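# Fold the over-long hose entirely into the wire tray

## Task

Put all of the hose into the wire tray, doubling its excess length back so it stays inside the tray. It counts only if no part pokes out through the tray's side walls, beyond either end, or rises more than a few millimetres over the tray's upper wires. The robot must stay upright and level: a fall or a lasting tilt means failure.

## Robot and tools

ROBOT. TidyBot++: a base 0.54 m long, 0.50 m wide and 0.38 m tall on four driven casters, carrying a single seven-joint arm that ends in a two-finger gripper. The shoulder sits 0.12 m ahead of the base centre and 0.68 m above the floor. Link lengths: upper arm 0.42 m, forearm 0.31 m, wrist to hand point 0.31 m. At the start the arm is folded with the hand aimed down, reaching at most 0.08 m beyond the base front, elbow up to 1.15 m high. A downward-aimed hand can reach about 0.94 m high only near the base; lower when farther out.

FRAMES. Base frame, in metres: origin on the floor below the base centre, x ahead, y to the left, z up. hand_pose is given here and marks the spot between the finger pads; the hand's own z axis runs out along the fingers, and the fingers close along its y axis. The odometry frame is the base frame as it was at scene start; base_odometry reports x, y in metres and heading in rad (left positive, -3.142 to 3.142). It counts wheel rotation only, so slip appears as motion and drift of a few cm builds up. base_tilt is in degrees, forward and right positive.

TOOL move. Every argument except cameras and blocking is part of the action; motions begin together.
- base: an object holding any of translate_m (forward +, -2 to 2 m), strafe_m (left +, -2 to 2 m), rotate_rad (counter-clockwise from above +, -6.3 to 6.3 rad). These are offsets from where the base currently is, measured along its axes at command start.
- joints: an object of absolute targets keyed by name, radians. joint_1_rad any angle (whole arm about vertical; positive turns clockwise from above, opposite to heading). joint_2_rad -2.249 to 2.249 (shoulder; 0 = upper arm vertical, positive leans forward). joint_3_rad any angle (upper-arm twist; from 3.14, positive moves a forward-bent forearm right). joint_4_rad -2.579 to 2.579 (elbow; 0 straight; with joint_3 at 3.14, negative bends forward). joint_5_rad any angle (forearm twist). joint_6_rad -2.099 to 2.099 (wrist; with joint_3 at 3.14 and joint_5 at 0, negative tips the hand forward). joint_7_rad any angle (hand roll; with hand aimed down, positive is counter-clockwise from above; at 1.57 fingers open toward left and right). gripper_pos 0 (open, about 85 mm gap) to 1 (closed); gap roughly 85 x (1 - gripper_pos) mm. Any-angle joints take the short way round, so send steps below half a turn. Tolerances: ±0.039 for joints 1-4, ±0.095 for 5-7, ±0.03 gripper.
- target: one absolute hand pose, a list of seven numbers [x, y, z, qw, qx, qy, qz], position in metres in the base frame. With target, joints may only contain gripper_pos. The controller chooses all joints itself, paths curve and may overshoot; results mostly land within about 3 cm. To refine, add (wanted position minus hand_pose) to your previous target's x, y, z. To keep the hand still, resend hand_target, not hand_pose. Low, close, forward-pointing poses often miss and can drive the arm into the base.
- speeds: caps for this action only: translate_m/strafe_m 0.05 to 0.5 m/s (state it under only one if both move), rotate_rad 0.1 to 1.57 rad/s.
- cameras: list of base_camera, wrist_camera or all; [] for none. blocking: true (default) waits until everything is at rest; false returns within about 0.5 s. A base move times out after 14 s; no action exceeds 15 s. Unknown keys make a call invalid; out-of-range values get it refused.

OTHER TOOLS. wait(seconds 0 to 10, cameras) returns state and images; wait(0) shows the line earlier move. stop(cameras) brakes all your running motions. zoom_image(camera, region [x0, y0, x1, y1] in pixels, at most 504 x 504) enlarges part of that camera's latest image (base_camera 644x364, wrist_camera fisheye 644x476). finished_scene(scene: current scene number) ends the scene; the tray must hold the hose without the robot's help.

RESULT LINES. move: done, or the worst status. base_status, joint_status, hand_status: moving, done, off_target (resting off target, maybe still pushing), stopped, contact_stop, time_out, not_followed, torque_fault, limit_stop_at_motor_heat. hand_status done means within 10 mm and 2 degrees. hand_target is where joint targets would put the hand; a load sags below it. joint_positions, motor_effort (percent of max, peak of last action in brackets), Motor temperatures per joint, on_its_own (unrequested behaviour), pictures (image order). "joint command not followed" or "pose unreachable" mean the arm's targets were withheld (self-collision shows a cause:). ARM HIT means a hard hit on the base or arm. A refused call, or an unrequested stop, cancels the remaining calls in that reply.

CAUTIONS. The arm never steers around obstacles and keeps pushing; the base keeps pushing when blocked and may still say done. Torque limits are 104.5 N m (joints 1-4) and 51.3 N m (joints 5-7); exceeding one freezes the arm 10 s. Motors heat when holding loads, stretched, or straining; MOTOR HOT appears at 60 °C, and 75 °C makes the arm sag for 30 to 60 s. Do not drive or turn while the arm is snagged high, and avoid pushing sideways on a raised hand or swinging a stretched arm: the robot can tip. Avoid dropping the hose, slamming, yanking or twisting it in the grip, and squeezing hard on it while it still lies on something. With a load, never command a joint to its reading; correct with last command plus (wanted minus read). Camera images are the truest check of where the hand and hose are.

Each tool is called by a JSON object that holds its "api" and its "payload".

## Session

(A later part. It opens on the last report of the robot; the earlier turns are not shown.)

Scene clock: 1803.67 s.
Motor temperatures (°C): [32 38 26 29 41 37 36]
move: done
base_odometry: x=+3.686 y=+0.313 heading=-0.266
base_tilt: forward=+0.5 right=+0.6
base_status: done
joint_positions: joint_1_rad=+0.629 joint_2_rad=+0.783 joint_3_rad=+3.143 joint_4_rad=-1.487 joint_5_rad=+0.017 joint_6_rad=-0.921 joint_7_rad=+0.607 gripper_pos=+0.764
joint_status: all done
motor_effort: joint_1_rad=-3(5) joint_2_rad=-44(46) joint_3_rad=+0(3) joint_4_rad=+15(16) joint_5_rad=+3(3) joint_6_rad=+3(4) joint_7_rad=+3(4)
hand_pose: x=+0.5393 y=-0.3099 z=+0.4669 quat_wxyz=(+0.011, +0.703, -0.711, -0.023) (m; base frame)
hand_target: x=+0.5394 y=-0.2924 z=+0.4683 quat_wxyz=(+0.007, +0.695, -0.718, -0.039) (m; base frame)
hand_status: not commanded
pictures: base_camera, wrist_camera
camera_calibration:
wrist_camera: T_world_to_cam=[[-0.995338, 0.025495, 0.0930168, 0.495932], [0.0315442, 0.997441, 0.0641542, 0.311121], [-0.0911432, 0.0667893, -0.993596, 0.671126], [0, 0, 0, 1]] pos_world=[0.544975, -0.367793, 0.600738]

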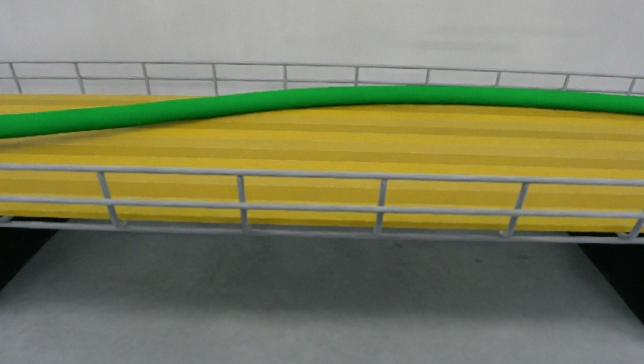

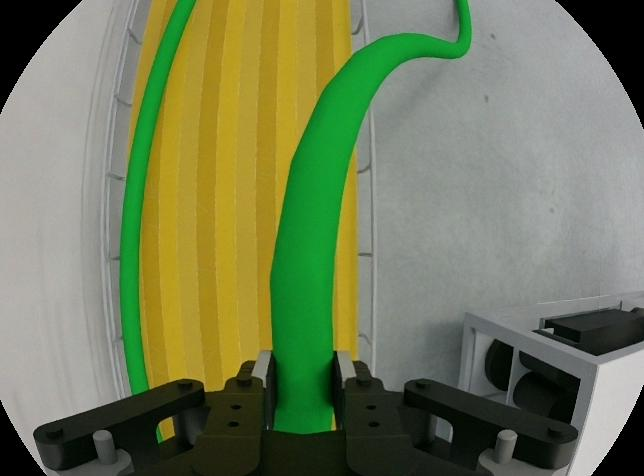

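{"api": "move", "payload": {"joints": {"joint_1_rad": 0.655, "joint_2_rad": 1.206, "joint_4_rad": -1.183, "joint_6_rad": -0.70, "joint_7_rad": 0.66}}}

Scene clock: 1812.03 s.
Motor temperatures (°C): [32 38 26 29 41 37 36]
move: done
base_odometry: x=+3.686 y=+0.313 heading=-0.266
base_tilt: forward=+0.5 right=+0.6
base_status: not commanded
joint_positions: joint_1_rad=+0.647 joint_2_rad=+1.193 joint_3_rad=+3.143 joint_4_rad=-1.217 joint_5_rad=+0.017 joint_6_rad=-0.770 joint_7_rad=+0.605 gripper_pos=+0.764
joint_status: all done
motor_effort: joint_1_rad=-2(3) joint_2_rad=-49(52) joint_3_rad=+1(2) joint_4_rad=+13(15) joint_5_rad=+3(4) joint_6_rad=+3(3) joint_7_rad=+4(4)
hand_pose: x=+0.5873 y=-0.3574 z=+0.2922 quat_wxyz=(+0.009, +0.696, -0.718, -0.018) (m; base frame)
hand_target: x=+0.6155 y=-0.3785 z=+0.2916 quat_wxyz=(-0.004, +0.709, -0.705, +0.026) (m; base frame)
hand_status: not commanded
pictures: base_camera, wrist_camera
camera_calibration:
wrist_camera: T_world_to_cam=[[-0.995528, 0.043789, 0.0837027, 0.570499], [0.0488516, 0.997037, 0.0594235, 0.359288], [-0.0808526, 0.0632468, -0.994717, 0.498098], [0, 0, 0, 1]] pos_world=[0.590669, -0.414708, 0.426364]

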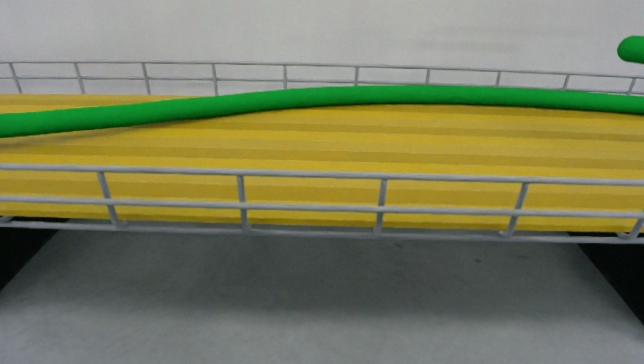

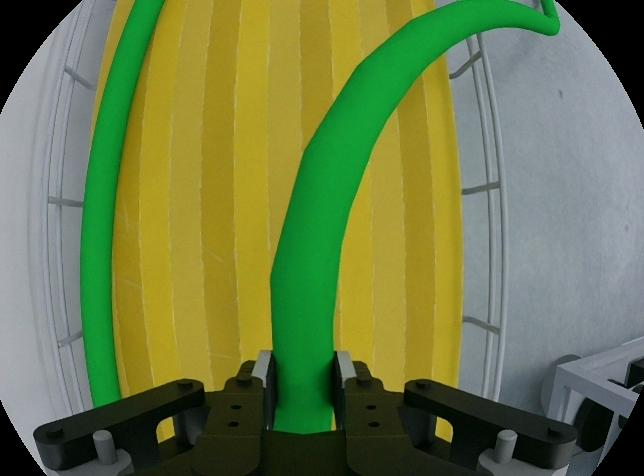

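{"api": "move", "payload": {"joints": {"joint_1_rad": 0.655, "joint_2_rad": 1.40, "joint_4_rad": -1.075, "joint_6_rad": -0.59, "joint_7_rad": 0.66}}}

Scene clock: 1817.27 s.
Motor temperatures (°C): [32 38 26 29 41 37 36]
move: done
base_odometry: x=+3.686 y=+0.313 heading=-0.266
base_tilt: forward=+0.6 right=+0.6
base_status: not commanded
joint_positions: joint_1_rad=+0.648 joint_2_rad=+1.375 joint_3_rad=+3.143 joint_4_rad=-1.104 joint_5_rad=+0.017 joint_6_rad=-0.658 joint_7_rad=+0.605 gripper_pos=+0.764
joint_status: all done
motor_effort: joint_1_rad=-2(3) joint_2_rad=-47(50) joint_3_rad=+0(1) joint_4_rad=+12(14) joint_5_rad=+2(4) joint_6_rad=+3(4) joint_7_rad=+4(5)
hand_pose: x=+0.6020 y=-0.3687 z=+0.2044 quat_wxyz=(+0.005, +0.696, -0.718, +0.003) (m; base frame)
hand_target: x=+0.6223 y=-0.3837 z=+0.1959 quat_wxyz=(-0.006, +0.708, -0.705, +0.038) (m; base frame)
hand_status: not commanded
pictures: base_camera, wrist_camera
camera_calibration:
wrist_camera: T_world_to_cam=[[-0.997865, 0.0448719, 0.0474619, 0.602189], [0.0466123, 0.998256, 0.03622, 0.381567], [-0.0457539, 0.0383549, -0.998216, 0.383091], [0, 0, 0, 1]] pos_world=[0.600646, -0.422617, 0.340007]

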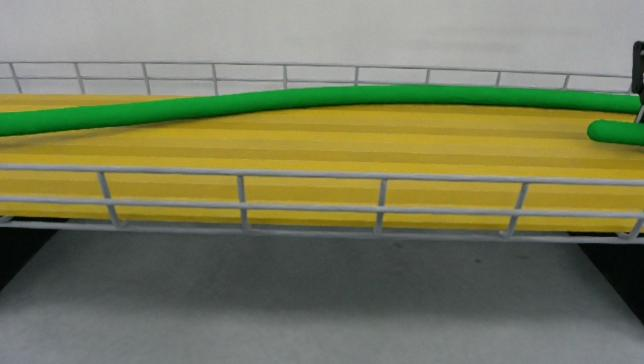

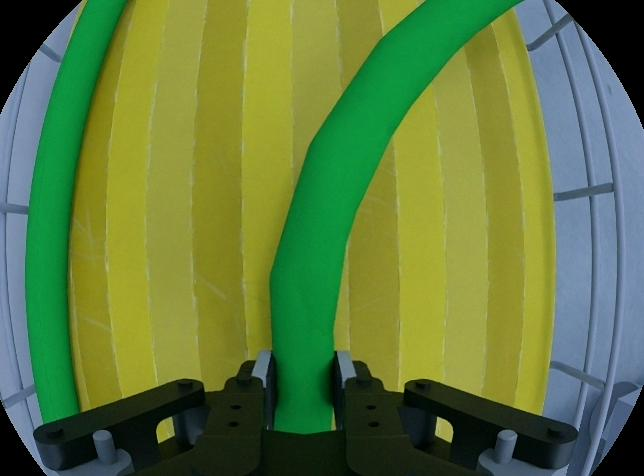

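{"api": "move", "payload": {"joints": {"joint_2_rad": 1.415, "gripper_pos": 0.6}}}

{"api": "move", "payload": {"joints": {"gripper_pos": 0.4}}}

Scene clock: 1820.30 s.
Motor temperatures (°C): [32 38 26 29 41 37 36]
move: done
base_odometry: x=+3.686 y=+0.313 heading=-0.266
base_tilt: forward=+0.6 right=+0.5
base_status: not commanded
joint_positions: joint_1_rad=+0.650 joint_2_rad=+1.382 joint_3_rad=+3.143 joint_4_rad=-1.090 joint_5_rad=+0.017 joint_6_rad=-0.638 joint_7_rad=+0.614 gripper_pos=+0.600
joint_status: all done
motor_effort: joint_1_rad=-1(3) joint_2_rad=-47(48) joint_3_rad=+0(2) joint_4_rad=+10(12) joint_5_rad=+2(3) joint_6_rad=+1(3) joint_7_rad=+2(5)
hand_pose: x=+0.6100 y=-0.3761 z=+0.2035 quat_wxyz=(+0.003, +0.699, -0.715, +0.017) (m; base frame)
hand_target: x=+0.6164 y=-0.3792 z=+0.1865 quat_wxyz=(-0.005, +0.709, -0.705, +0.030) (m; base frame)
hand_status: not commanded
pictures: base_camera, wrist_camera
camera_calibration:
wrist_camera: T_world_to_cam=[[-0.998966, 0.037767, 0.0252985, 0.61303], [0.0383002, 0.999047, 0.0209339, 0.397061], [-0.0244838, 0.0218812, -0.999461, 0.363902], [0, 0, 0, 1]] pos_world=[0.606098, -0.427797, 0.339885]

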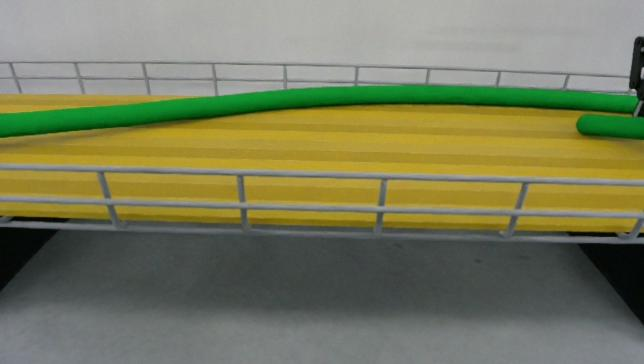

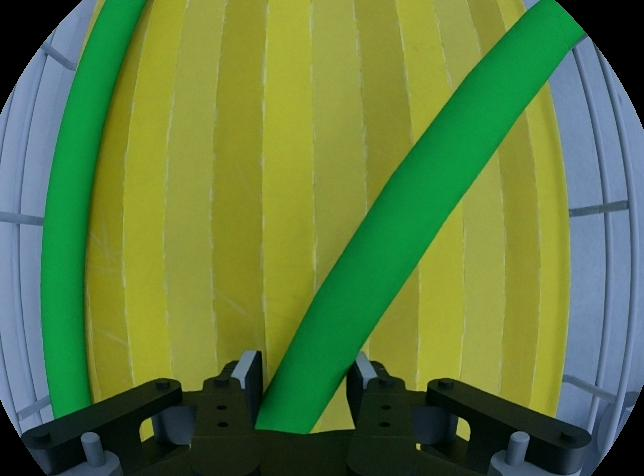

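Scene clock: 1820.93 s.
Motor temperatures (°C): [32 38 26 29 41 37 36]
move: done
base_odometry: x=+3.686 y=+0.313 heading=-0.266
base_tilt: forward=+0.5 right=+0.6
base_status: not commanded
joint_positions: joint_1_rad=+0.650 joint_2_rad=+1.382 joint_3_rad=+3.143 joint_4_rad=-1.090 joint_5_rad=+0.017 joint_6_rad=-0.638 joint_7_rad=+0.614 gripper_pos=+0.400
joint_status: all done
motor_effort: joint_1_rad=-2(2) joint_2_rad=-46(47) joint_3_rad=-1(2) joint_4_rad=+9(10) joint_5_rad=+1(1) joint_6_rad=+0(1) joint_7_rad=+2(2)
hand_pose: x=+0.6101 y=-0.3763 z=+0.2035 quat_wxyz=(+0.003, +0.699, -0.715, +0.017) (m; base frame)
hand_target: x=+0.6164 y=-0.3792 z=+0.1865 quat_wxyz=(-0.005, +0.709, -0.705, +0.030) (m; base frame)
hand_status: not commanded
pictures: base_camera, wrist_camera
camera_calibration:
wrist_camera: T_world_to_cam=[[-0.998977, 0.0379756, 0.0245707, 0.613421], [0.0384811, 0.99905, 0.0204371, 0.397315], [-0.0237712, 0.0213617, -0.999489, 0.363302], [0, 0, 0, 1]] pos_world=[0.606141, -0.427993, 0.339924]

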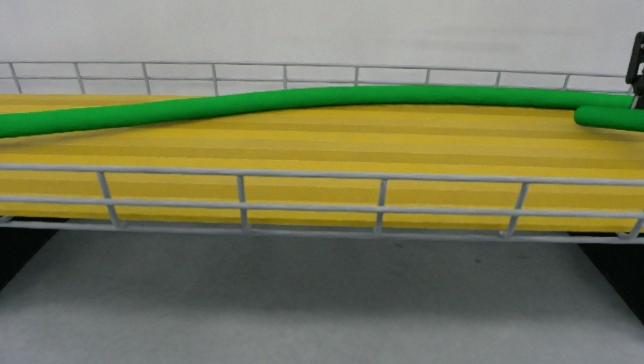

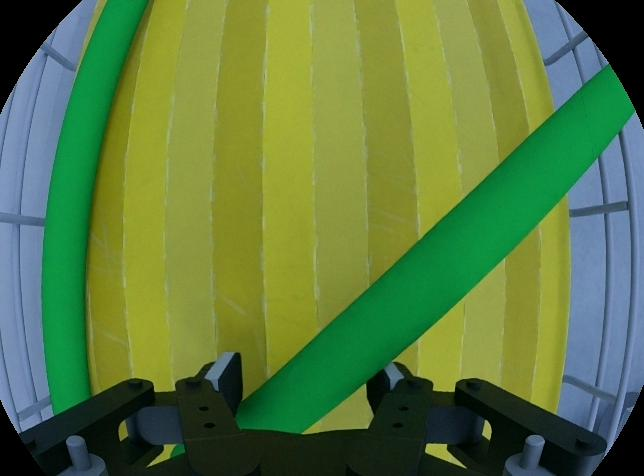

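{"api": "move", "payload": {"joints": {"joint_2_rad": 1.25, "joint_4_rad": -1.16, "joint_6_rad": -0.72, "gripper_pos": 0.3}}}

Scene clock: 1825.17 s.
Motor temperatures (°C): [32 38 26 29 41 37 36]
move: done
base_odometry: x=+3.686 y=+0.313 heading=-0.266
base_tilt: forward=+0.6 right=+0.6
base_status: not commanded
joint_positions: joint_1_rad=+0.651 joint_2_rad=+1.240 joint_3_rad=+3.143 joint_4_rad=-1.143 joint_5_rad=+0.017 joint_6_rad=-0.677 joint_7_rad=+0.614 gripper_pos=+0.300
joint_status: all done
motor_effort: joint_1_rad=-2(3) joint_2_rad=-51(52) joint_3_rad=+0(2) joint_4_rad=+13(13) joint_5_rad=+2(2) joint_6_rad=+2(2) joint_7_rad=+2(3)
hand_pose: x=+0.6258 y=-0.3898 z=+0.2800 quat_wxyz=(+0.000, +0.698, -0.715, +0.041) (m; base frame)
hand_target: x=+0.6065 y=-0.3715 z=+0.2693 quat_wxyz=(-0.001, +0.709, -0.705, +0.006) (m; base frame)
hand_status: not commanded
pictures: base_camera, wrist_camera
camera_calibration:
wrist_camera: T_world_to_cam=[[-0.999074, 0.0403763, -0.0148826, 0.639765], [0.0404953, 0.999149, -0.00778143, 0.415307], [0.0145558, -0.00837689, -0.999859, 0.404991], [0, 0, 0, 1]] pos_world=[0.61646, -0.437392, 0.417687]

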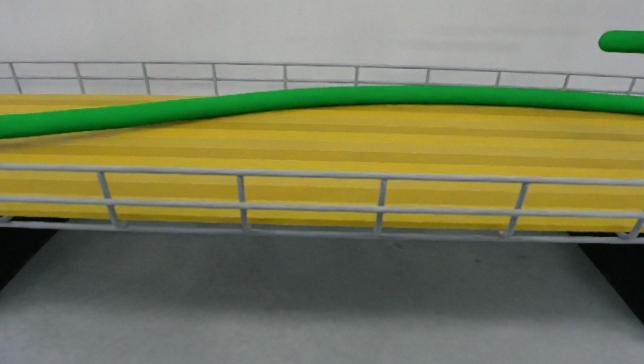

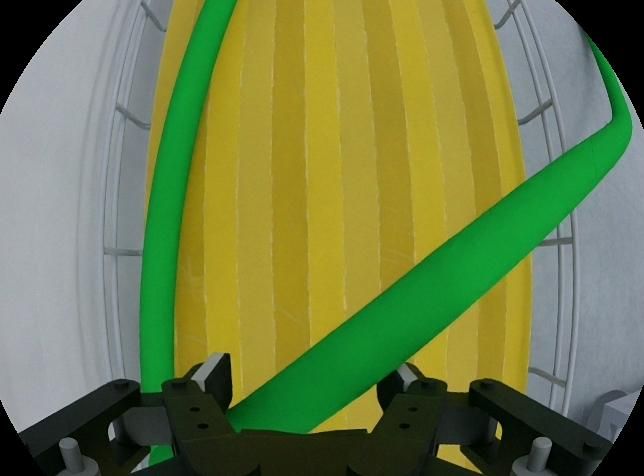

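{"api": "move", "payload": {"joints": {"joint_2_rad": 1.40, "joint_4_rad": -1.085, "joint_6_rad": -0.65}, "cameras": []}}

{"api": "move", "payload": {"joints": {"joint_7_rad": 0.2}, "cameras": ["wrist_camera"]}}

{"api": "move", "payload": {"joints": {"joint_7_rad": -0.15}, "cameras": ["wrist_camera"]}}

Scene clock: 1838.43 s.
Motor temperatures (°C): [32 38 26 29 41 37 36]
move: done
base_odometry: x=+3.686 y=+0.313 heading=-0.266
base_tilt: forward=+0.6 right=+0.5
base_status: not commanded
joint_positions: joint_1_rad=+0.653 joint_2_rad=+1.372 joint_3_rad=+3.143 joint_4_rad=-1.105 joint_5_rad=+0.017 joint_6_rad=-0.677 joint_7_rad=+0.614 gripper_pos=+0.300
joint_status: all done
motor_effort: joint_1_rad=-2(3) joint_2_rad=-47(52) joint_3_rad=-1(2) joint_4_rad=+10(14) joint_5_rad=+1(2) joint_6_rad=+1(2) joint_7_rad=+2(3)
hand_pose: x=+0.5959 y=-0.3684 z=+0.2063 quat_wxyz=(+0.007, +0.698, -0.716, -0.005) (m; base frame)
hand_target: x=+0.6030 y=-0.3689 z=+0.1931 quat_wxyz=(-0.001, +0.709, -0.705, +0.003) (m; base frame)
hand_status: not commanded
pictures: none
No camera images: "cameras" was empty.

Scene clock: 1839.60 s.
Motor temperatures (°C): [32 38 26 29 41 37 36]
move: done
base_odometry: x=+3.686 y=+0.313 heading=-0.266
base_tilt: forward=+0.6 right=+0.6
base_status: not commanded
joint_positions: joint_1_rad=+0.653 joint_2_rad=+1.372 joint_3_rad=+3.143 joint_4_rad=-1.098 joint_5_rad=+0.017 joint_6_rad=-0.677 joint_7_rad=+0.231 gripper_pos=+0.300
joint_status: all done
motor_effort: joint_1_rad=-2(3) joint_2_rad=-46(47) joint_3_rad=-1(2) joint_4_rad=+9(11) joint_5_rad=+0(1) joint_6_rad=+0(1) joint_7_rad=+1(3)
hand_pose: x=+0.5989 y=-0.3707 z=+0.2076 quat_wxyz=(+0.006, +0.549, -0.836, -0.001) (m; base frame)
hand_target: x=+0.6030 y=-0.3689 z=+0.1931 quat_wxyz=(-0.002, +0.529, -0.848, +0.003) (m; base frame)
hand_status: not commanded
pictures: wrist_camera
camera_calibration:
wrist_camera: T_world_to_cam=[[-0.909988, 0.411265, 0.0527495, 0.681165], [0.413375, 0.909761, 0.0381727, 0.130757], [-0.0322903, 0.056542, -0.997878, 0.384806], [0, 0, 0, 1]] pos_world=[0.578226, -0.420854, 0.343067]

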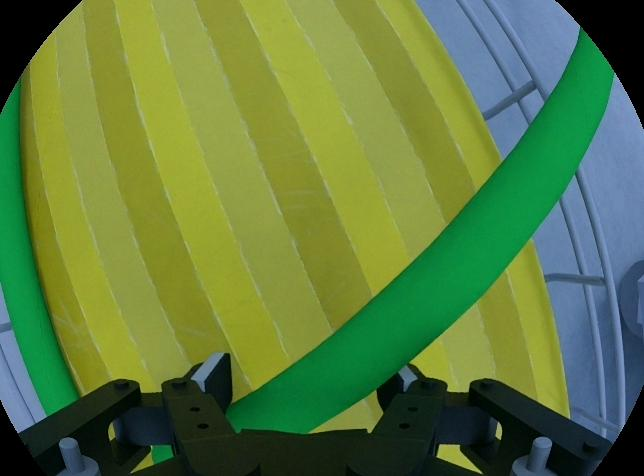

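Scene clock: 1840.67 s.
Motor temperatures (°C): [32 38 26 29 41 37 36]
move: done
base_odometry: x=+3.686 y=+0.313 heading=-0.266
base_tilt: forward=+0.5 right=+0.5
base_status: not commanded
joint_positions: joint_1_rad=+0.653 joint_2_rad=+1.372 joint_3_rad=+3.143 joint_4_rad=-1.098 joint_5_rad=+0.017 joint_6_rad=-0.677 joint_7_rad=-0.114 gripper_pos=+0.300
joint_status: all done
motor_effort: joint_1_rad=-2(3) joint_2_rad=-47(47) joint_3_rad=-1(2) joint_4_rad=+9(10) joint_5_rad=+0(0) joint_6_rad=+0(0) joint_7_rad=+0(2)
hand_pose: x=+0.5989 y=-0.3707 z=+0.2076 quat_wxyz=(+0.006, +0.397, -0.918, +0.001) (m; base frame)
hand_target: x=+0.6030 y=-0.3689 z=+0.1931 quat_wxyz=(-0.002, +0.374, -0.928, +0.002) (m; base frame)
hand_status: not commanded
pictures: wrist_camera
camera_calibration:
wrist_camera: T_world_to_cam=[[-0.717436, 0.694912, 0.0488119, 0.671817], [0.696555, 0.716594, 0.0361244, -0.110031], [-0.00987504, 0.0599171, -0.998155, 0.37269], [0, 0, 0, 1]] pos_world=[0.562308, -0.410337, 0.343185]

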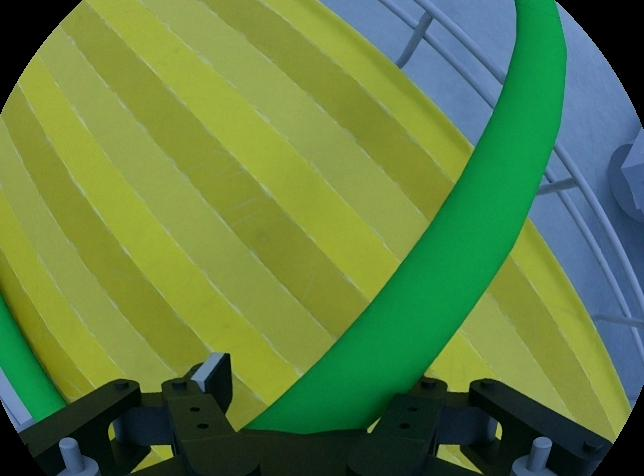

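{"api": "move", "payload": {"joints": {"joint_7_rad": -0.6, "gripper_pos": 0.1}, "cameras": ["wrist_camera"]}}

Scene clock: 1859.47 s.
Motor temperatures (°C): [32 39 26 29 41 37 36]
move: done
base_odometry: x=+3.686 y=+0.313 heading=-0.266
base_tilt: forward=+0.5 right=+0.6
base_status: not commanded
joint_positions: joint_1_rad=+0.653 joint_2_rad=+1.372 joint_3_rad=+3.143 joint_4_rad=-1.098 joint_5_rad=+0.017 joint_6_rad=-0.677 joint_7_rad=-0.557 gripper_pos=+0.100
joint_status: all done
motor_effort: joint_1_rad=-2(2) joint_2_rad=-47(47) joint_3_rad=+0(2) joint_4_rad=+9(10) joint_5_rad=+0(0) joint_6_rad=+0(0) joint_7_rad=+1(1)
hand_pose: x=+0.5989 y=-0.3707 z=+0.2076 quat_wxyz=(+0.006, +0.185, -0.983, +0.002) (m; base frame)
hand_target: x=+0.6030 y=-0.3689 z=+0.1931 quat_wxyz=(-0.003, +0.157, -0.988, +0.002) (m; base frame)
hand_status: not commanded
pictures: wrist_camera
camera_calibration:
wrist_camera: T_world_to_cam=[[-0.349965, 0.935769, 0.0431398, 0.542204], [0.936584, 0.348626, 0.0356406, -0.390104], [0.0183117, 0.052877, -0.998433, 0.353257], [0, 0, 0, 1]] pos_world=[0.548648, -0.390056, 0.343216]

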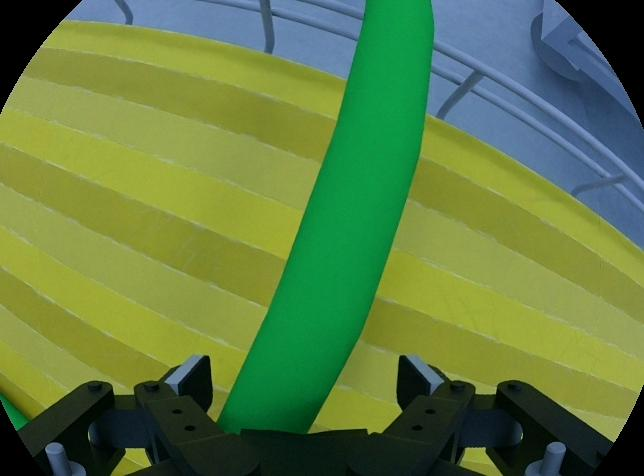

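{"api": "move", "payload": {"joints": {"joint_2_rad": 1.20, "joint_4_rad": -1.19, "joint_6_rad": -0.72, "joint_7_rad": -0.8}, "cameras": ["wrist_camera"]}}

Scene clock: 1864.07 s.
Motor temperatures (°C): [32 39 26 29 41 37 36]
move: done
base_odometry: x=+3.686 y=+0.313 heading=-0.266
base_tilt: forward=+0.5 right=+0.5
base_status: not commanded
joint_positions: joint_1_rad=+0.653 joint_2_rad=+1.178 joint_3_rad=+3.143 joint_4_rad=-1.166 joint_5_rad=+0.017 joint_6_rad=-0.678 joint_7_rad=-0.755 gripper_pos=+0.100
joint_status: all done
motor_effort: joint_1_rad=+0(2) joint_2_rad=-48(51) joint_3_rad=+0(1) joint_4_rad=+12(13) joint_5_rad=+0(1) joint_6_rad=+1(2) joint_7_rad=+1(2)
hand_pose: x=+0.6340 y=-0.3976 z=+0.3142 quat_wxyz=(-0.040, +0.087, -0.994, +0.045) (m; base frame)
hand_target: x=+0.6094 y=-0.3738 z=+0.2935 quat_wxyz=(-0.012, +0.058, -0.998, +0.010) (m; base frame)
hand_status: not commanded
pictures: wrist_camera
camera_calibration:
wrist_camera: T_world_to_cam=[[-0.159284, 0.985978, -0.0497618, 0.503281], [0.978939, 0.164265, 0.121228, -0.544442], [0.127702, -0.0294041, -0.991377, 0.356256], [0, 0, 0, 1]] pos_world=[0.567645, -0.396316, 0.444229]

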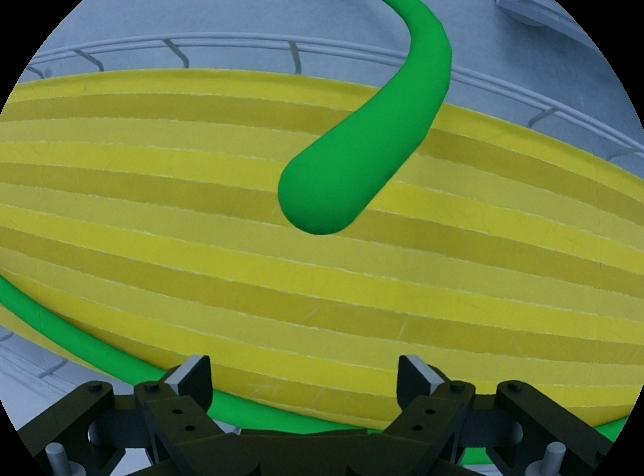

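{"api": "wait", "payload": {"seconds": 0}}

Scene clock: 1866.03 s.
Motor temperatures (°C): [32 39 26 29 41 37 36]
base_odometry: x=+3.686 y=+0.313 heading=-0.266
base_tilt: forward=+0.6 right=+0.6
base_status: not commanded
joint_positions: joint_1_rad=+0.653 joint_2_rad=+1.178 joint_3_rad=+3.143 joint_4_rad=-1.166 joint_5_rad=+0.017 joint_6_rad=-0.678 joint_7_rad=-0.756 gripper_pos=+0.100
joint_status: all done
motor_effort: joint_1_rad=+0(2) joint_2_rad=-48(51) joint_3_rad=+0(1) joint_4_rad=+12(13) joint_5_rad=+0(1) joint_6_rad=+1(2) joint_7_rad=+1(2)
hand_pose: x=+0.6340 y=-0.3976 z=+0.3142 quat_wxyz=(-0.040, +0.087, -0.994, +0.044) (m; base frame)
hand_target: x=+0.6094 y=-0.3738 z=+0.2935 quat_wxyz=(-0.012, +0.058, -0.998, +0.010) (m; base frame)
hand_status: not commanded
pictures: base_camera, wrist_camera
camera_calibration:
wrist_camera: T_world_to_cam=[[-0.158326, 0.986136, -0.0496907, 0.502714], [0.979087, 0.163308, 0.121319, -0.544946], [0.127752, -0.0294435, -0.991369, 0.356206], [0, 0, 0, 1]] pos_world=[0.567636, -0.396263, 0.444224]

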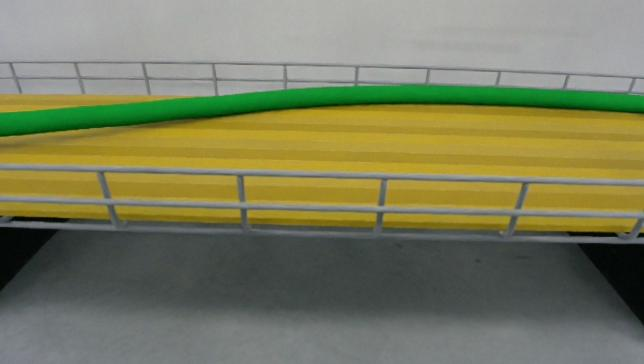

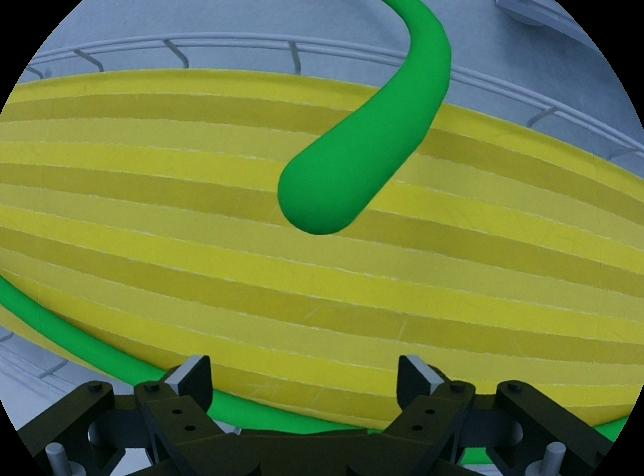

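{"api": "move", "payload": {"joints": {"joint_2_rad": 0.98, "joint_4_rad": -1.0, "joint_6_rad": -1.1}, "cameras": ["wrist_camera"]}}

{"api": "move", "payload": {"joints": {"joint_1_rad": 0.8, "joint_2_rad": 0.2, "joint_4_rad": -1.4, "joint_6_rad": -1.35, "joint_7_rad": 2.37}, "cameras": ["wrist_camera"]}}

Scene clock: 1880.23 s.
Motor temperatures (°C): [32 39 26 29 41 37 36]
move: done
base_odometry: x=+3.686 y=+0.313 heading=-0.266
base_tilt: forward=+0.6 right=+0.5
base_status: not commanded
joint_positions: joint_1_rad=+0.653 joint_2_rad=+0.962 joint_3_rad=+3.143 joint_4_rad=-1.002 joint_5_rad=+0.017 joint_6_rad=-1.046 joint_7_rad=-0.756 gripper_pos=+0.100
joint_status: all done
motor_effort: joint_1_rad=+0(1) joint_2_rad=-48(54) joint_3_rad=+1(1) joint_4_rad=+16(16) joint_5_rad=+0(1) joint_6_rad=+1(2) joint_7_rad=+0(1)
hand_pose: x=+0.6537 y=-0.4142 z=+0.4936 quat_wxyz=(-0.043, +0.084, -0.994, +0.050) (m; base frame)
hand_target: x=+0.6414 y=-0.3985 z=+0.4804 quat_wxyz=(-0.024, +0.058, -0.998, +0.020) (m; base frame)
hand_status: not commanded
pictures: wrist_camera
camera_calibration:
wrist_camera: T_world_to_cam=[[-0.152414, 0.986422, -0.0611697, 0.533032], [0.978956, 0.159179, 0.127697, -0.588095], [0.1357, -0.0404197, -0.989925, 0.520581], [0, 0, 0, 1]] pos_world=[0.586318, -0.41114, 0.623039]

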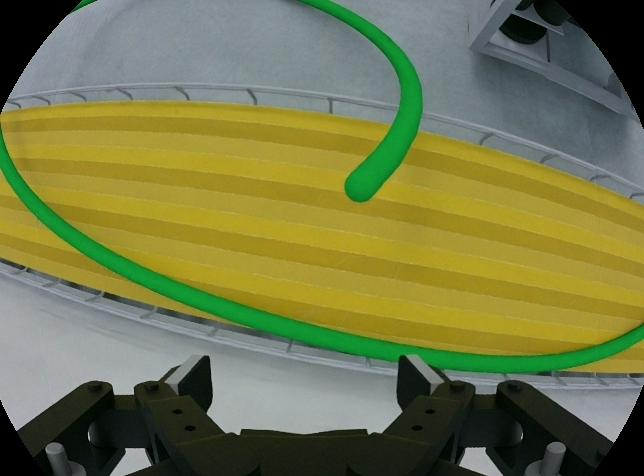

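Scene clock: 1883.80 s.
Motor temperatures (°C): [32 39 26 29 41 37 36]
move: done
base_odometry: x=+3.686 y=+0.313 heading=-0.266
base_tilt: forward=+0.6 right=+0.6
base_status: not commanded
joint_positions: joint_1_rad=+0.785 joint_2_rad=+0.187 joint_3_rad=+3.143 joint_4_rad=-1.372 joint_5_rad=+0.017 joint_6_rad=-1.297 joint_7_rad=+2.323 gripper_pos=+0.100
joint_status: all done
motor_effort: joint_1_rad=+0(2) joint_2_rad=-27(51) joint_3_rad=+1(1) joint_4_rad=+18(19) joint_5_rad=+0(1) joint_6_rad=+3(4) joint_7_rad=+1(2)
hand_pose: x=+0.4559 y=-0.3425 z=+0.8003 quat_wxyz=(+0.105, +0.990, -0.016, +0.096) (m; base frame)
hand_target: x=+0.4389 y=-0.3265 z=+0.7794 quat_wxyz=(+0.068, +0.995, +0.000, +0.067) (m; base frame)
hand_status: not commanded
pictures: wrist_camera
camera_calibration:
wrist_camera: T_world_to_cam=[[-0.0740637, -0.966716, 0.244897, -0.498708], [-0.987846, 0.0374676, -0.150851, 0.632931], [0.136655, -0.253093, -0.957742, 0.754833], [0, 0, 0, 1]] pos_world=[0.485151, -0.314781, 0.940545]

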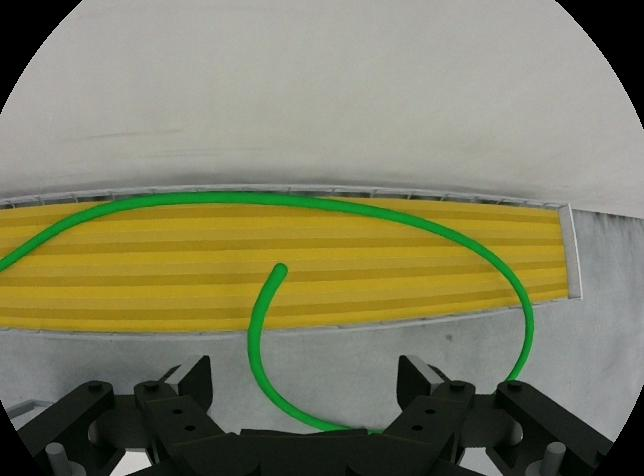

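{"api": "move", "payload": {"joints": {"joint_1_rad": 1.1, "joint_2_rad": 0.2, "joint_4_rad": -1.4, "joint_6_rad": -1.6, "joint_7_rad": 2.67}, "base": {"strafe_m": -0.15, "translate_m": -0.17}, "speeds": {"translate_m": 0.2}, "cameras": ["wrist_camera"]}}

Scene clock: 1893.27 s.
Motor temperatures (°C): [32 39 26 29 41 37 36]
move: done
base_odometry: x=+3.482 y=+0.213 heading=-0.266
base_tilt: forward=+0.5 right=+0.6
base_status: done
joint_positions: joint_1_rad=+1.093 joint_2_rad=+0.189 joint_3_rad=+3.143 joint_4_rad=-1.373 joint_5_rad=+0.017 joint_6_rad=-1.547 joint_7_rad=+2.625 gripper_pos=+0.100
joint_status: all done
motor_effort: joint_1_rad=+0(4) joint_2_rad=-26(29) joint_3_rad=+1(3) joint_4_rad=+17(18) joint_5_rad=+0(1) joint_6_rad=+1(4) joint_7_rad=+0(1)
hand_pose: x=+0.3009 y=-0.3602 z=+0.7870 quat_wxyz=(+0.019, +1.000, -0.020, +0.000) (m; base frame)
hand_target: x=+0.2929 y=-0.3375 z=+0.7742 quat_wxyz=(-0.026, +1.000, +0.000, -0.013) (m; base frame)
hand_status: not commanded
pictures: wrist_camera
camera_calibration:
wrist_camera: T_world_to_cam=[[-0.0539437, -0.995174, 0.0819639, -0.412128], [-0.997255, 0.0578614, 0.0461971, 0.333519], [-0.0507167, -0.0792469, -0.995564, 0.90757], [0, 0, 0, 1]] pos_world=[0.356401, -0.357515, 0.921916]

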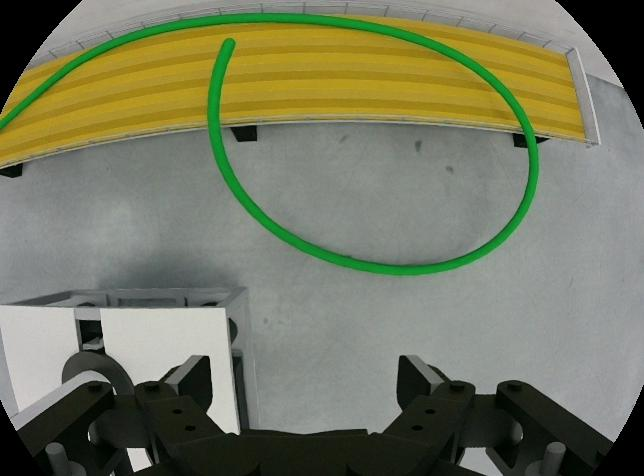

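{"api": "move", "payload": {"joints": {"joint_1_rad": 0.74, "joint_2_rad": 0.78, "joint_4_rad": -1.49, "joint_6_rad": -0.95, "joint_7_rad": 0.73}, "base": {"strafe_m": -0.33, "translate_m": -0.21}, "speeds": {"translate_m": 0.25}, "cameras": ["wrist_camera", "base_camera"]}}

Scene clock: 1964.03 s.
Motor temperatures (°C): [32 38 26 29 41 37 36]
move: done
base_odometry: x=+3.192 y=-0.050 heading=-0.266
base_tilt: forward=+0.5 right=+0.6
base_status: done
joint_positions: joint_1_rad=+0.753 joint_2_rad=+0.764 joint_3_rad=+3.143 joint_4_rad=-1.465 joint_5_rad=+0.017 joint_6_rad=-1.004 joint_7_rad=+0.777 gripper_pos=+0.100
joint_status: all done
motor_effort: joint_1_rad=-1(5) joint_2_rad=-40(43) joint_3_rad=+0(2) joint_4_rad=+12(17) joint_5_rad=+0(1) joint_6_rad=+0(2) joint_7_rad=+1(2)
hand_pose: x=+0.4896 y=-0.3523 z=+0.4833 quat_wxyz=(+0.008, +0.718, -0.695, -0.046) (m; base frame)
hand_target: x=+0.4986 y=-0.3437 z=+0.4683 quat_wxyz=(+0.001, +0.703, -0.710, -0.039) (m; base frame)
hand_status: not commanded
pictures: base_camera, wrist_camera
camera_calibration:
wrist_camera: T_world_to_cam=[[-0.992477, -0.0227768, 0.120292, 0.414413], [-0.010593, 0.994833, 0.100969, 0.355821], [-0.12197, 0.0989353, -0.987591, 0.709219], [0, 0, 0, 1]] pos_world=[0.501569, -0.41471, 0.614641]

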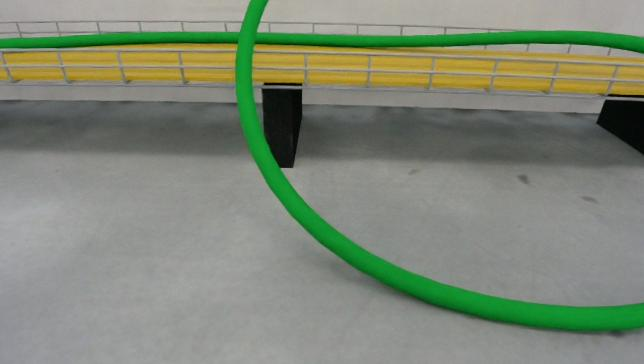

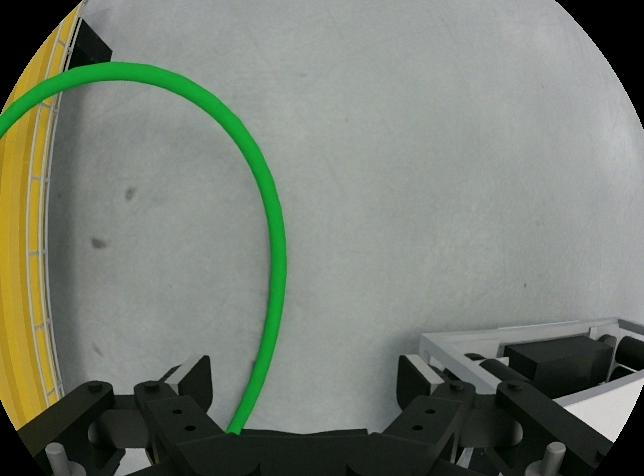

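{"api": "move", "payload": {"joints": {"joint_1_rad": 0.74, "joint_2_rad": 1.479, "joint_4_rad": -1.365, "joint_6_rad": -0.242, "joint_7_rad": 0.70, "gripper_pos": 0.3}, "cameras": ["wrist_camera"]}}

Scene clock: 1982.00 s.
Motor temperatures (°C): [32 38 26 29 41 37 36]
move: done
base_odometry: x=+3.192 y=-0.050 heading=-0.266
base_tilt: forward=+0.5 right=+0.6
base_status: not commanded
joint_positions: joint_1_rad=+0.753 joint_2_rad=+1.456 joint_3_rad=+3.143 joint_4_rad=-1.386 joint_5_rad=+0.017 joint_6_rad=-0.296 joint_7_rad=+0.745 gripper_pos=+0.300
joint_status: all done
motor_effort: joint_1_rad=+0(2) joint_2_rad=-44(47) joint_3_rad=+0(1) joint_4_rad=+5(13) joint_5_rad=+0(1) joint_6_rad=+0(1) joint_7_rad=+0(2)
hand_pose: x=+0.4918 y=-0.3506 z=+0.1181 quat_wxyz=(+0.003, +0.710, -0.704, +0.002) (m; base frame)
hand_target: x=+0.5108 y=-0.3546 z=+0.1090 quat_wxyz=(-0.003, +0.693, -0.721, +0.028) (m; base frame)
hand_status: not commanded
pictures: wrist_camera
camera_calibration:
wrist_camera: T_world_to_cam=[[-0.998899, 0.00732608, 0.0463334, 0.48304], [0.00926053, 0.999088, 0.0416749, 0.389769], [-0.0459858, 0.0420581, -0.998056, 0.292638], [0, 0, 0, 1]] pos_world=[0.492356, -0.40526, 0.253445]

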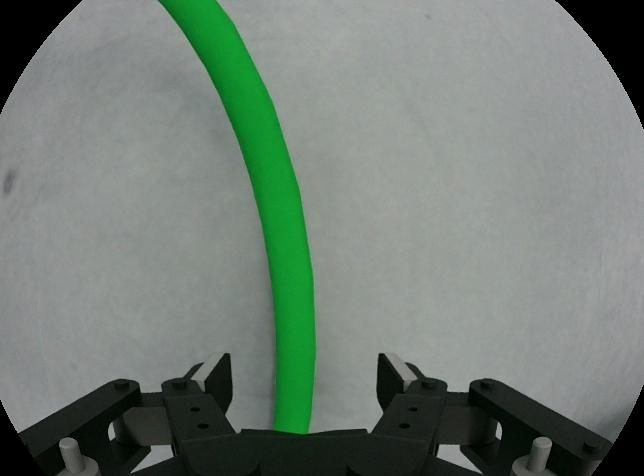

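{"api": "move", "payload": {"joints": {"joint_1_rad": 0.735, "joint_2_rad": 1.70, "joint_4_rad": -1.129, "joint_6_rad": -0.27, "joint_7_rad": 0.70}, "cameras": ["wrist_camera"]}}

{"api": "move", "payload": {"joints": {"gripper_pos": 0.85}, "cameras": ["wrist_camera"]}}

Scene clock: 1988.93 s.
Motor temperatures (°C): [32 38 26 29 41 37 36]
move: done
base_odometry: x=+3.192 y=-0.050 heading=-0.266
base_tilt: forward=+0.6 right=+0.5
base_status: not commanded
joint_positions: joint_1_rad=+0.751 joint_2_rad=+1.683 joint_3_rad=+3.143 joint_4_rad=-1.149 joint_5_rad=+0.017 joint_6_rad=-0.294 joint_7_rad=+0.744 gripper_pos=+0.300
joint_status: all done
motor_effort: joint_1_rad=+0(2) joint_2_rad=-44(46) joint_3_rad=+0(1) joint_4_rad=+5(6) joint_5_rad=+0(0) joint_6_rad=+1(2) joint_7_rad=+1(1)
hand_pose: x=+0.4978 y=-0.3548 z=+0.0241 quat_wxyz=(+0.003, +0.710, -0.704, +0.008) (m; base frame)
hand_target: x=+0.5116 y=-0.3518 z=+0.0175 quat_wxyz=(-0.002, +0.694, -0.719, +0.021) (m; base frame)
hand_status: not commanded
pictures: wrist_camera
camera_calibration:
wrist_camera: T_world_to_cam=[[-0.999297, 0.00586525, 0.0370407, 0.493246], [0.00709513, 0.999425, 0.0331598, 0.399215], [-0.0368249, 0.0333992, -0.998763, 0.19161], [0, 0, 0, 1]] pos_world=[0.497122, -0.408278, 0.159865]

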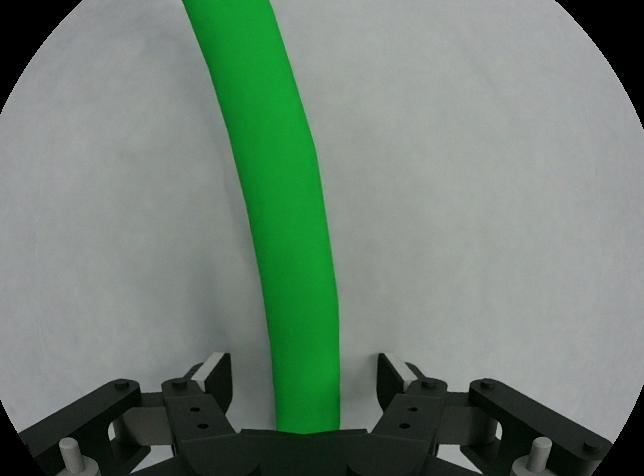

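Scene clock: 1989.77 s.
Motor temperatures (°C): [32 38 26 29 41 37 36]
move: off_target
base_odometry: x=+3.192 y=-0.050 heading=-0.266
base_tilt: forward=+0.5 right=+0.6
base_status: not commanded
joint_positions: joint_1_rad=+0.750 joint_2_rad=+1.682 joint_3_rad=+3.143 joint_4_rad=-1.148 joint_5_rad=+0.017 joint_6_rad=-0.294 joint_7_rad=+0.744 gripper_pos=+0.755
joint_status: gripper_pos off_target (ended at +0.755, target +0.850)
motor_effort: joint_1_rad=-1(2) joint_2_rad=-44(44) joint_3_rad=-1(2) joint_4_rad=+6(6) joint_5_rad=+0(1) joint_6_rad=+1(2) joint_7_rad=+0(1)
hand_pose: x=+0.4992 y=-0.3551 z=+0.0249 quat_wxyz=(+0.003, +0.711, -0.703, +0.009) (m; base frame)
hand_target: x=+0.5116 y=-0.3518 z=+0.0175 quat_wxyz=(-0.002, +0.694, -0.719, +0.021) (m; base frame)
hand_status: not commanded
pictures: wrist_camera
camera_calibration:
wrist_camera: T_world_to_cam=[[-0.999355, 0.00456382, 0.0356151, 0.494235], [0.00569936, 0.999476, 0.0318474, 0.400243], [-0.0354511, 0.0320299, -0.998858, 0.191276], [0, 0, 0, 1]] pos_world=[0.498416, -0.408415, 0.160709]

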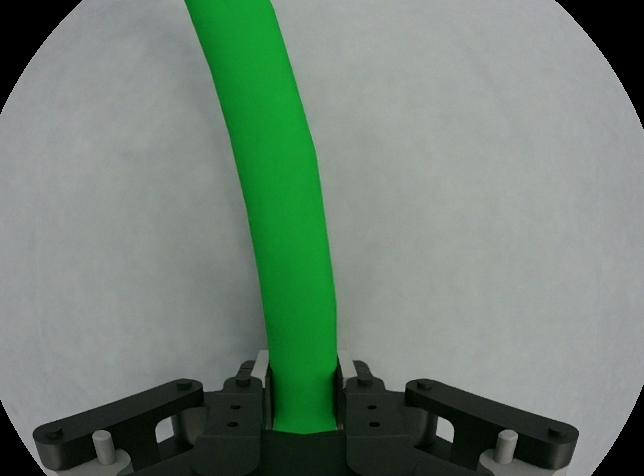

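Grasped mid-loop. Lift.

{"api": "move", "payload": {"joints": {"joint_1_rad": 0.735, "joint_2_rad": 1.2, "joint_4_rad": -1.5, "joint_6_rad": -0.52, "joint_7_rad": 0.70}, "cameras": []}}

{"api": "move", "payload": {"joints": {"joint_1_rad": 0.735, "joint_2_rad": 0.78, "joint_4_rad": -1.49, "joint_6_rad": -0.95, "joint_7_rad": 0.70}}}

Scene clock: 1994.20 s.
Motor temperatures (°C): [32 38 26 29 41 37 36]
move: done
base_odometry: x=+3.192 y=-0.050 heading=-0.266
base_tilt: forward=+0.6 right=+0.7
base_status: not commanded
joint_positions: joint_1_rad=+0.749 joint_2_rad=+1.209 joint_3_rad=+3.143 joint_4_rad=-1.488 joint_5_rad=+0.017 joint_6_rad=-0.476 joint_7_rad=+0.744 gripper_pos=+0.755
joint_status: all done
motor_effort: joint_1_rad=+0(3) joint_2_rad=-48(52) joint_3_rad=-2(2) joint_4_rad=+9(11) joint_5_rad=-1(2) joint_6_rad=+1(3) joint_7_rad=+0(1)
hand_pose: x=+0.4982 y=-0.3548 z=+0.2359 quat_wxyz=(+0.005, +0.710, -0.704, -0.015) (m; base frame)
hand_target: x=+0.4930 y=-0.3350 z=+0.2397 quat_wxyz=(+0.002, +0.694, -0.719, -0.039) (m; base frame)
hand_status: not commanded
pictures: none
No camera images: "cameras" was empty.

Scene clock: 1995.93 s.
Motor temperatures (°C): [32 38 26 29 41 37 36]
move: done
base_odometry: x=+3.192 y=-0.050 heading=-0.266
base_tilt: forward=+0.6 right=+0.6
base_status: not commanded
joint_positions: joint_1_rad=+0.748 joint_2_rad=+0.790 joint_3_rad=+3.143 joint_4_rad=-1.489 joint_5_rad=+0.017 joint_6_rad=-0.909 joint_7_rad=+0.744 gripper_pos=+0.755
joint_status: all done
motor_effort: joint_1_rad=+0(1) joint_2_rad=-46(52) joint_3_rad=-1(2) joint_4_rad=+15(16) joint_5_rad=-2(2) joint_6_rad=+2(3) joint_7_rad=-1(1)
hand_pose: x=+0.5003 y=-0.3584 z=+0.4624 quat_wxyz=(+0.008, +0.709, -0.705, -0.023) (m; base frame)
hand_target: x=+0.5004 y=-0.3418 z=+0.4683 quat_wxyz=(+0.002, +0.695, -0.718, -0.039) (m; base frame)
hand_status: not commanded
pictures: base_camera, wrist_camera
camera_calibration:
wrist_camera: T_world_to_cam=[[-0.996048, 0.00707505, 0.0885304, 0.454611], [0.013244, 0.997509, 0.0692897, 0.367785], [-0.0878196, 0.0701884, -0.993661, 0.66592], [0, 0, 0, 1]] pos_world=[0.506424, -0.416825, 0.595968]

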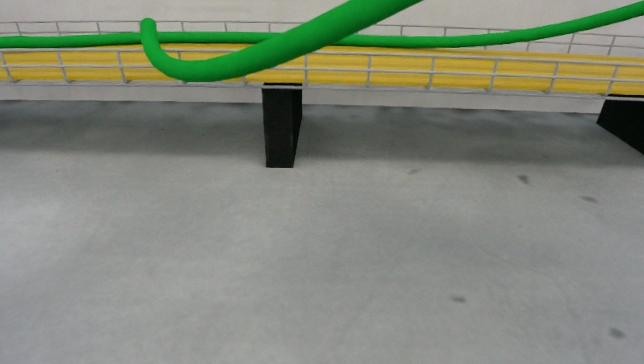

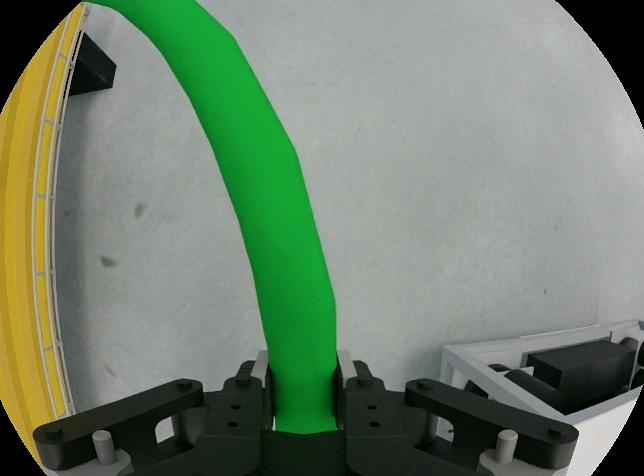

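{"api": "move", "payload": {"cameras": ["base_camera","wrist_camera"]}}

Scene clock: 2022.63 s.
Motor temperatures (°C): [32 38 26 29 41 37 36]
base_odometry: x=+3.192 y=-0.050 heading=-0.266
base_tilt: forward=+0.6 right=+0.6
base_status: not commanded
joint_positions: joint_1_rad=+0.748 joint_2_rad=+0.790 joint_3_rad=+3.143 joint_4_rad=-1.489 joint_5_rad=+0.017 joint_6_rad=-0.911 joint_7_rad=+0.744 gripper_pos=+0.755
joint_status: all done
motor_effort: joint_1_rad=+0(1) joint_2_rad=-46(52) joint_3_rad=+0(2) joint_4_rad=+15(16) joint_5_rad=-2(2) joint_6_rad=+2(3) joint_7_rad=-1(1)
hand_pose: x=+0.4999 y=-0.3579 z=+0.4624 quat_wxyz=(+0.008, +0.709, -0.705, -0.024) (m; base frame)
hand_target: x=+0.5004 y=-0.3418 z=+0.4683 quat_wxyz=(+0.002, +0.695, -0.718, -0.039) (m; base frame)
hand_status: not commanded
pictures: base_camera, wrist_camera
camera_calibration:
wrist_camera: T_world_to_cam=[[-0.995911, 0.00697856, 0.0900655, 0.453318], [0.0133791, 0.997411, 0.0706581, 0.366621], [-0.0893393, 0.0715742, -0.993426, 0.667025], [0, 0, 0, 1]] pos_world=[0.506151, -0.416577, 0.595907]

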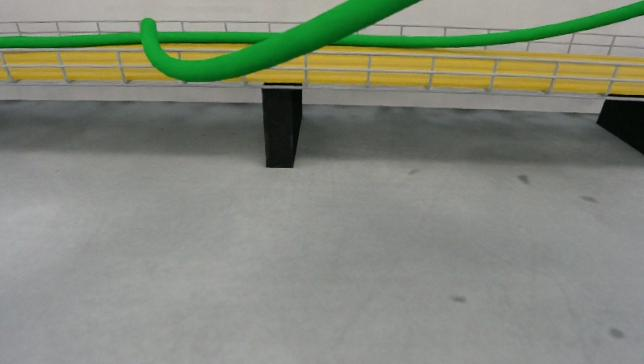

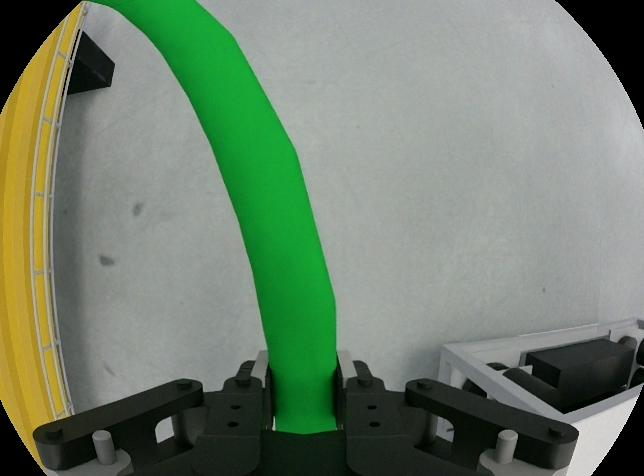

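{"api": "move", "payload": {"base": {"translate_m": 0.395, "strafe_m": 0.11}, "speeds": {"translate_m": 0.2}, "cameras": ["base_camera","wrist_camera"]}}

Scene clock: 2057.93 s.
Motor temperatures (°C): [32 39 26 29 41 37 36]
move: done
base_odometry: x=+3.602 y=-0.048 heading=-0.266
base_tilt: forward=+0.5 right=+0.6
base_status: done
joint_positions: joint_1_rad=+0.746 joint_2_rad=+0.790 joint_3_rad=+3.144 joint_4_rad=-1.489 joint_5_rad=+0.017 joint_6_rad=-0.924 joint_7_rad=+0.736 gripper_pos=+0.755
joint_status: not commanded
motor_effort: joint_1_rad=-4(5) joint_2_rad=-45(47) joint_3_rad=-5(6) joint_4_rad=+16(16) joint_5_rad=-3(5) joint_6_rad=+3(4) joint_7_rad=+1(2)
hand_pose: x=+0.4970 y=-0.3550 z=+0.4627 quat_wxyz=(+0.009, +0.706, -0.707, -0.030) (m; base frame)
hand_target: x=+0.5004 y=-0.3418 z=+0.4683 quat_wxyz=(+0.002, +0.695, -0.718, -0.039) (m; base frame)
hand_status: not commanded
pictures: base_camera, wrist_camera
camera_calibration:
wrist_camera: T_world_to_cam=[[-0.994869, 0.0137945, 0.100222, 0.447653], [0.0216803, 0.996716, 0.0780259, 0.355896], [-0.0988166, 0.0797984, -0.991901, 0.673813], [0, 0, 0, 1]] pos_world=[0.504224, -0.414671, 0.595722]

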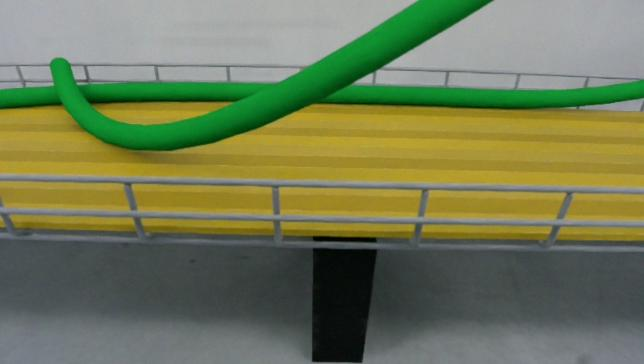

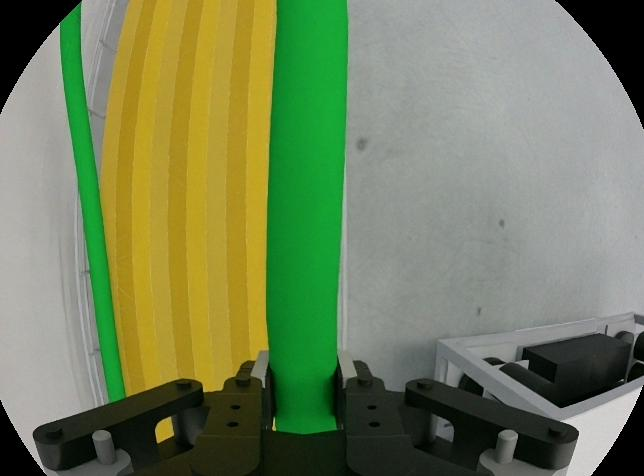

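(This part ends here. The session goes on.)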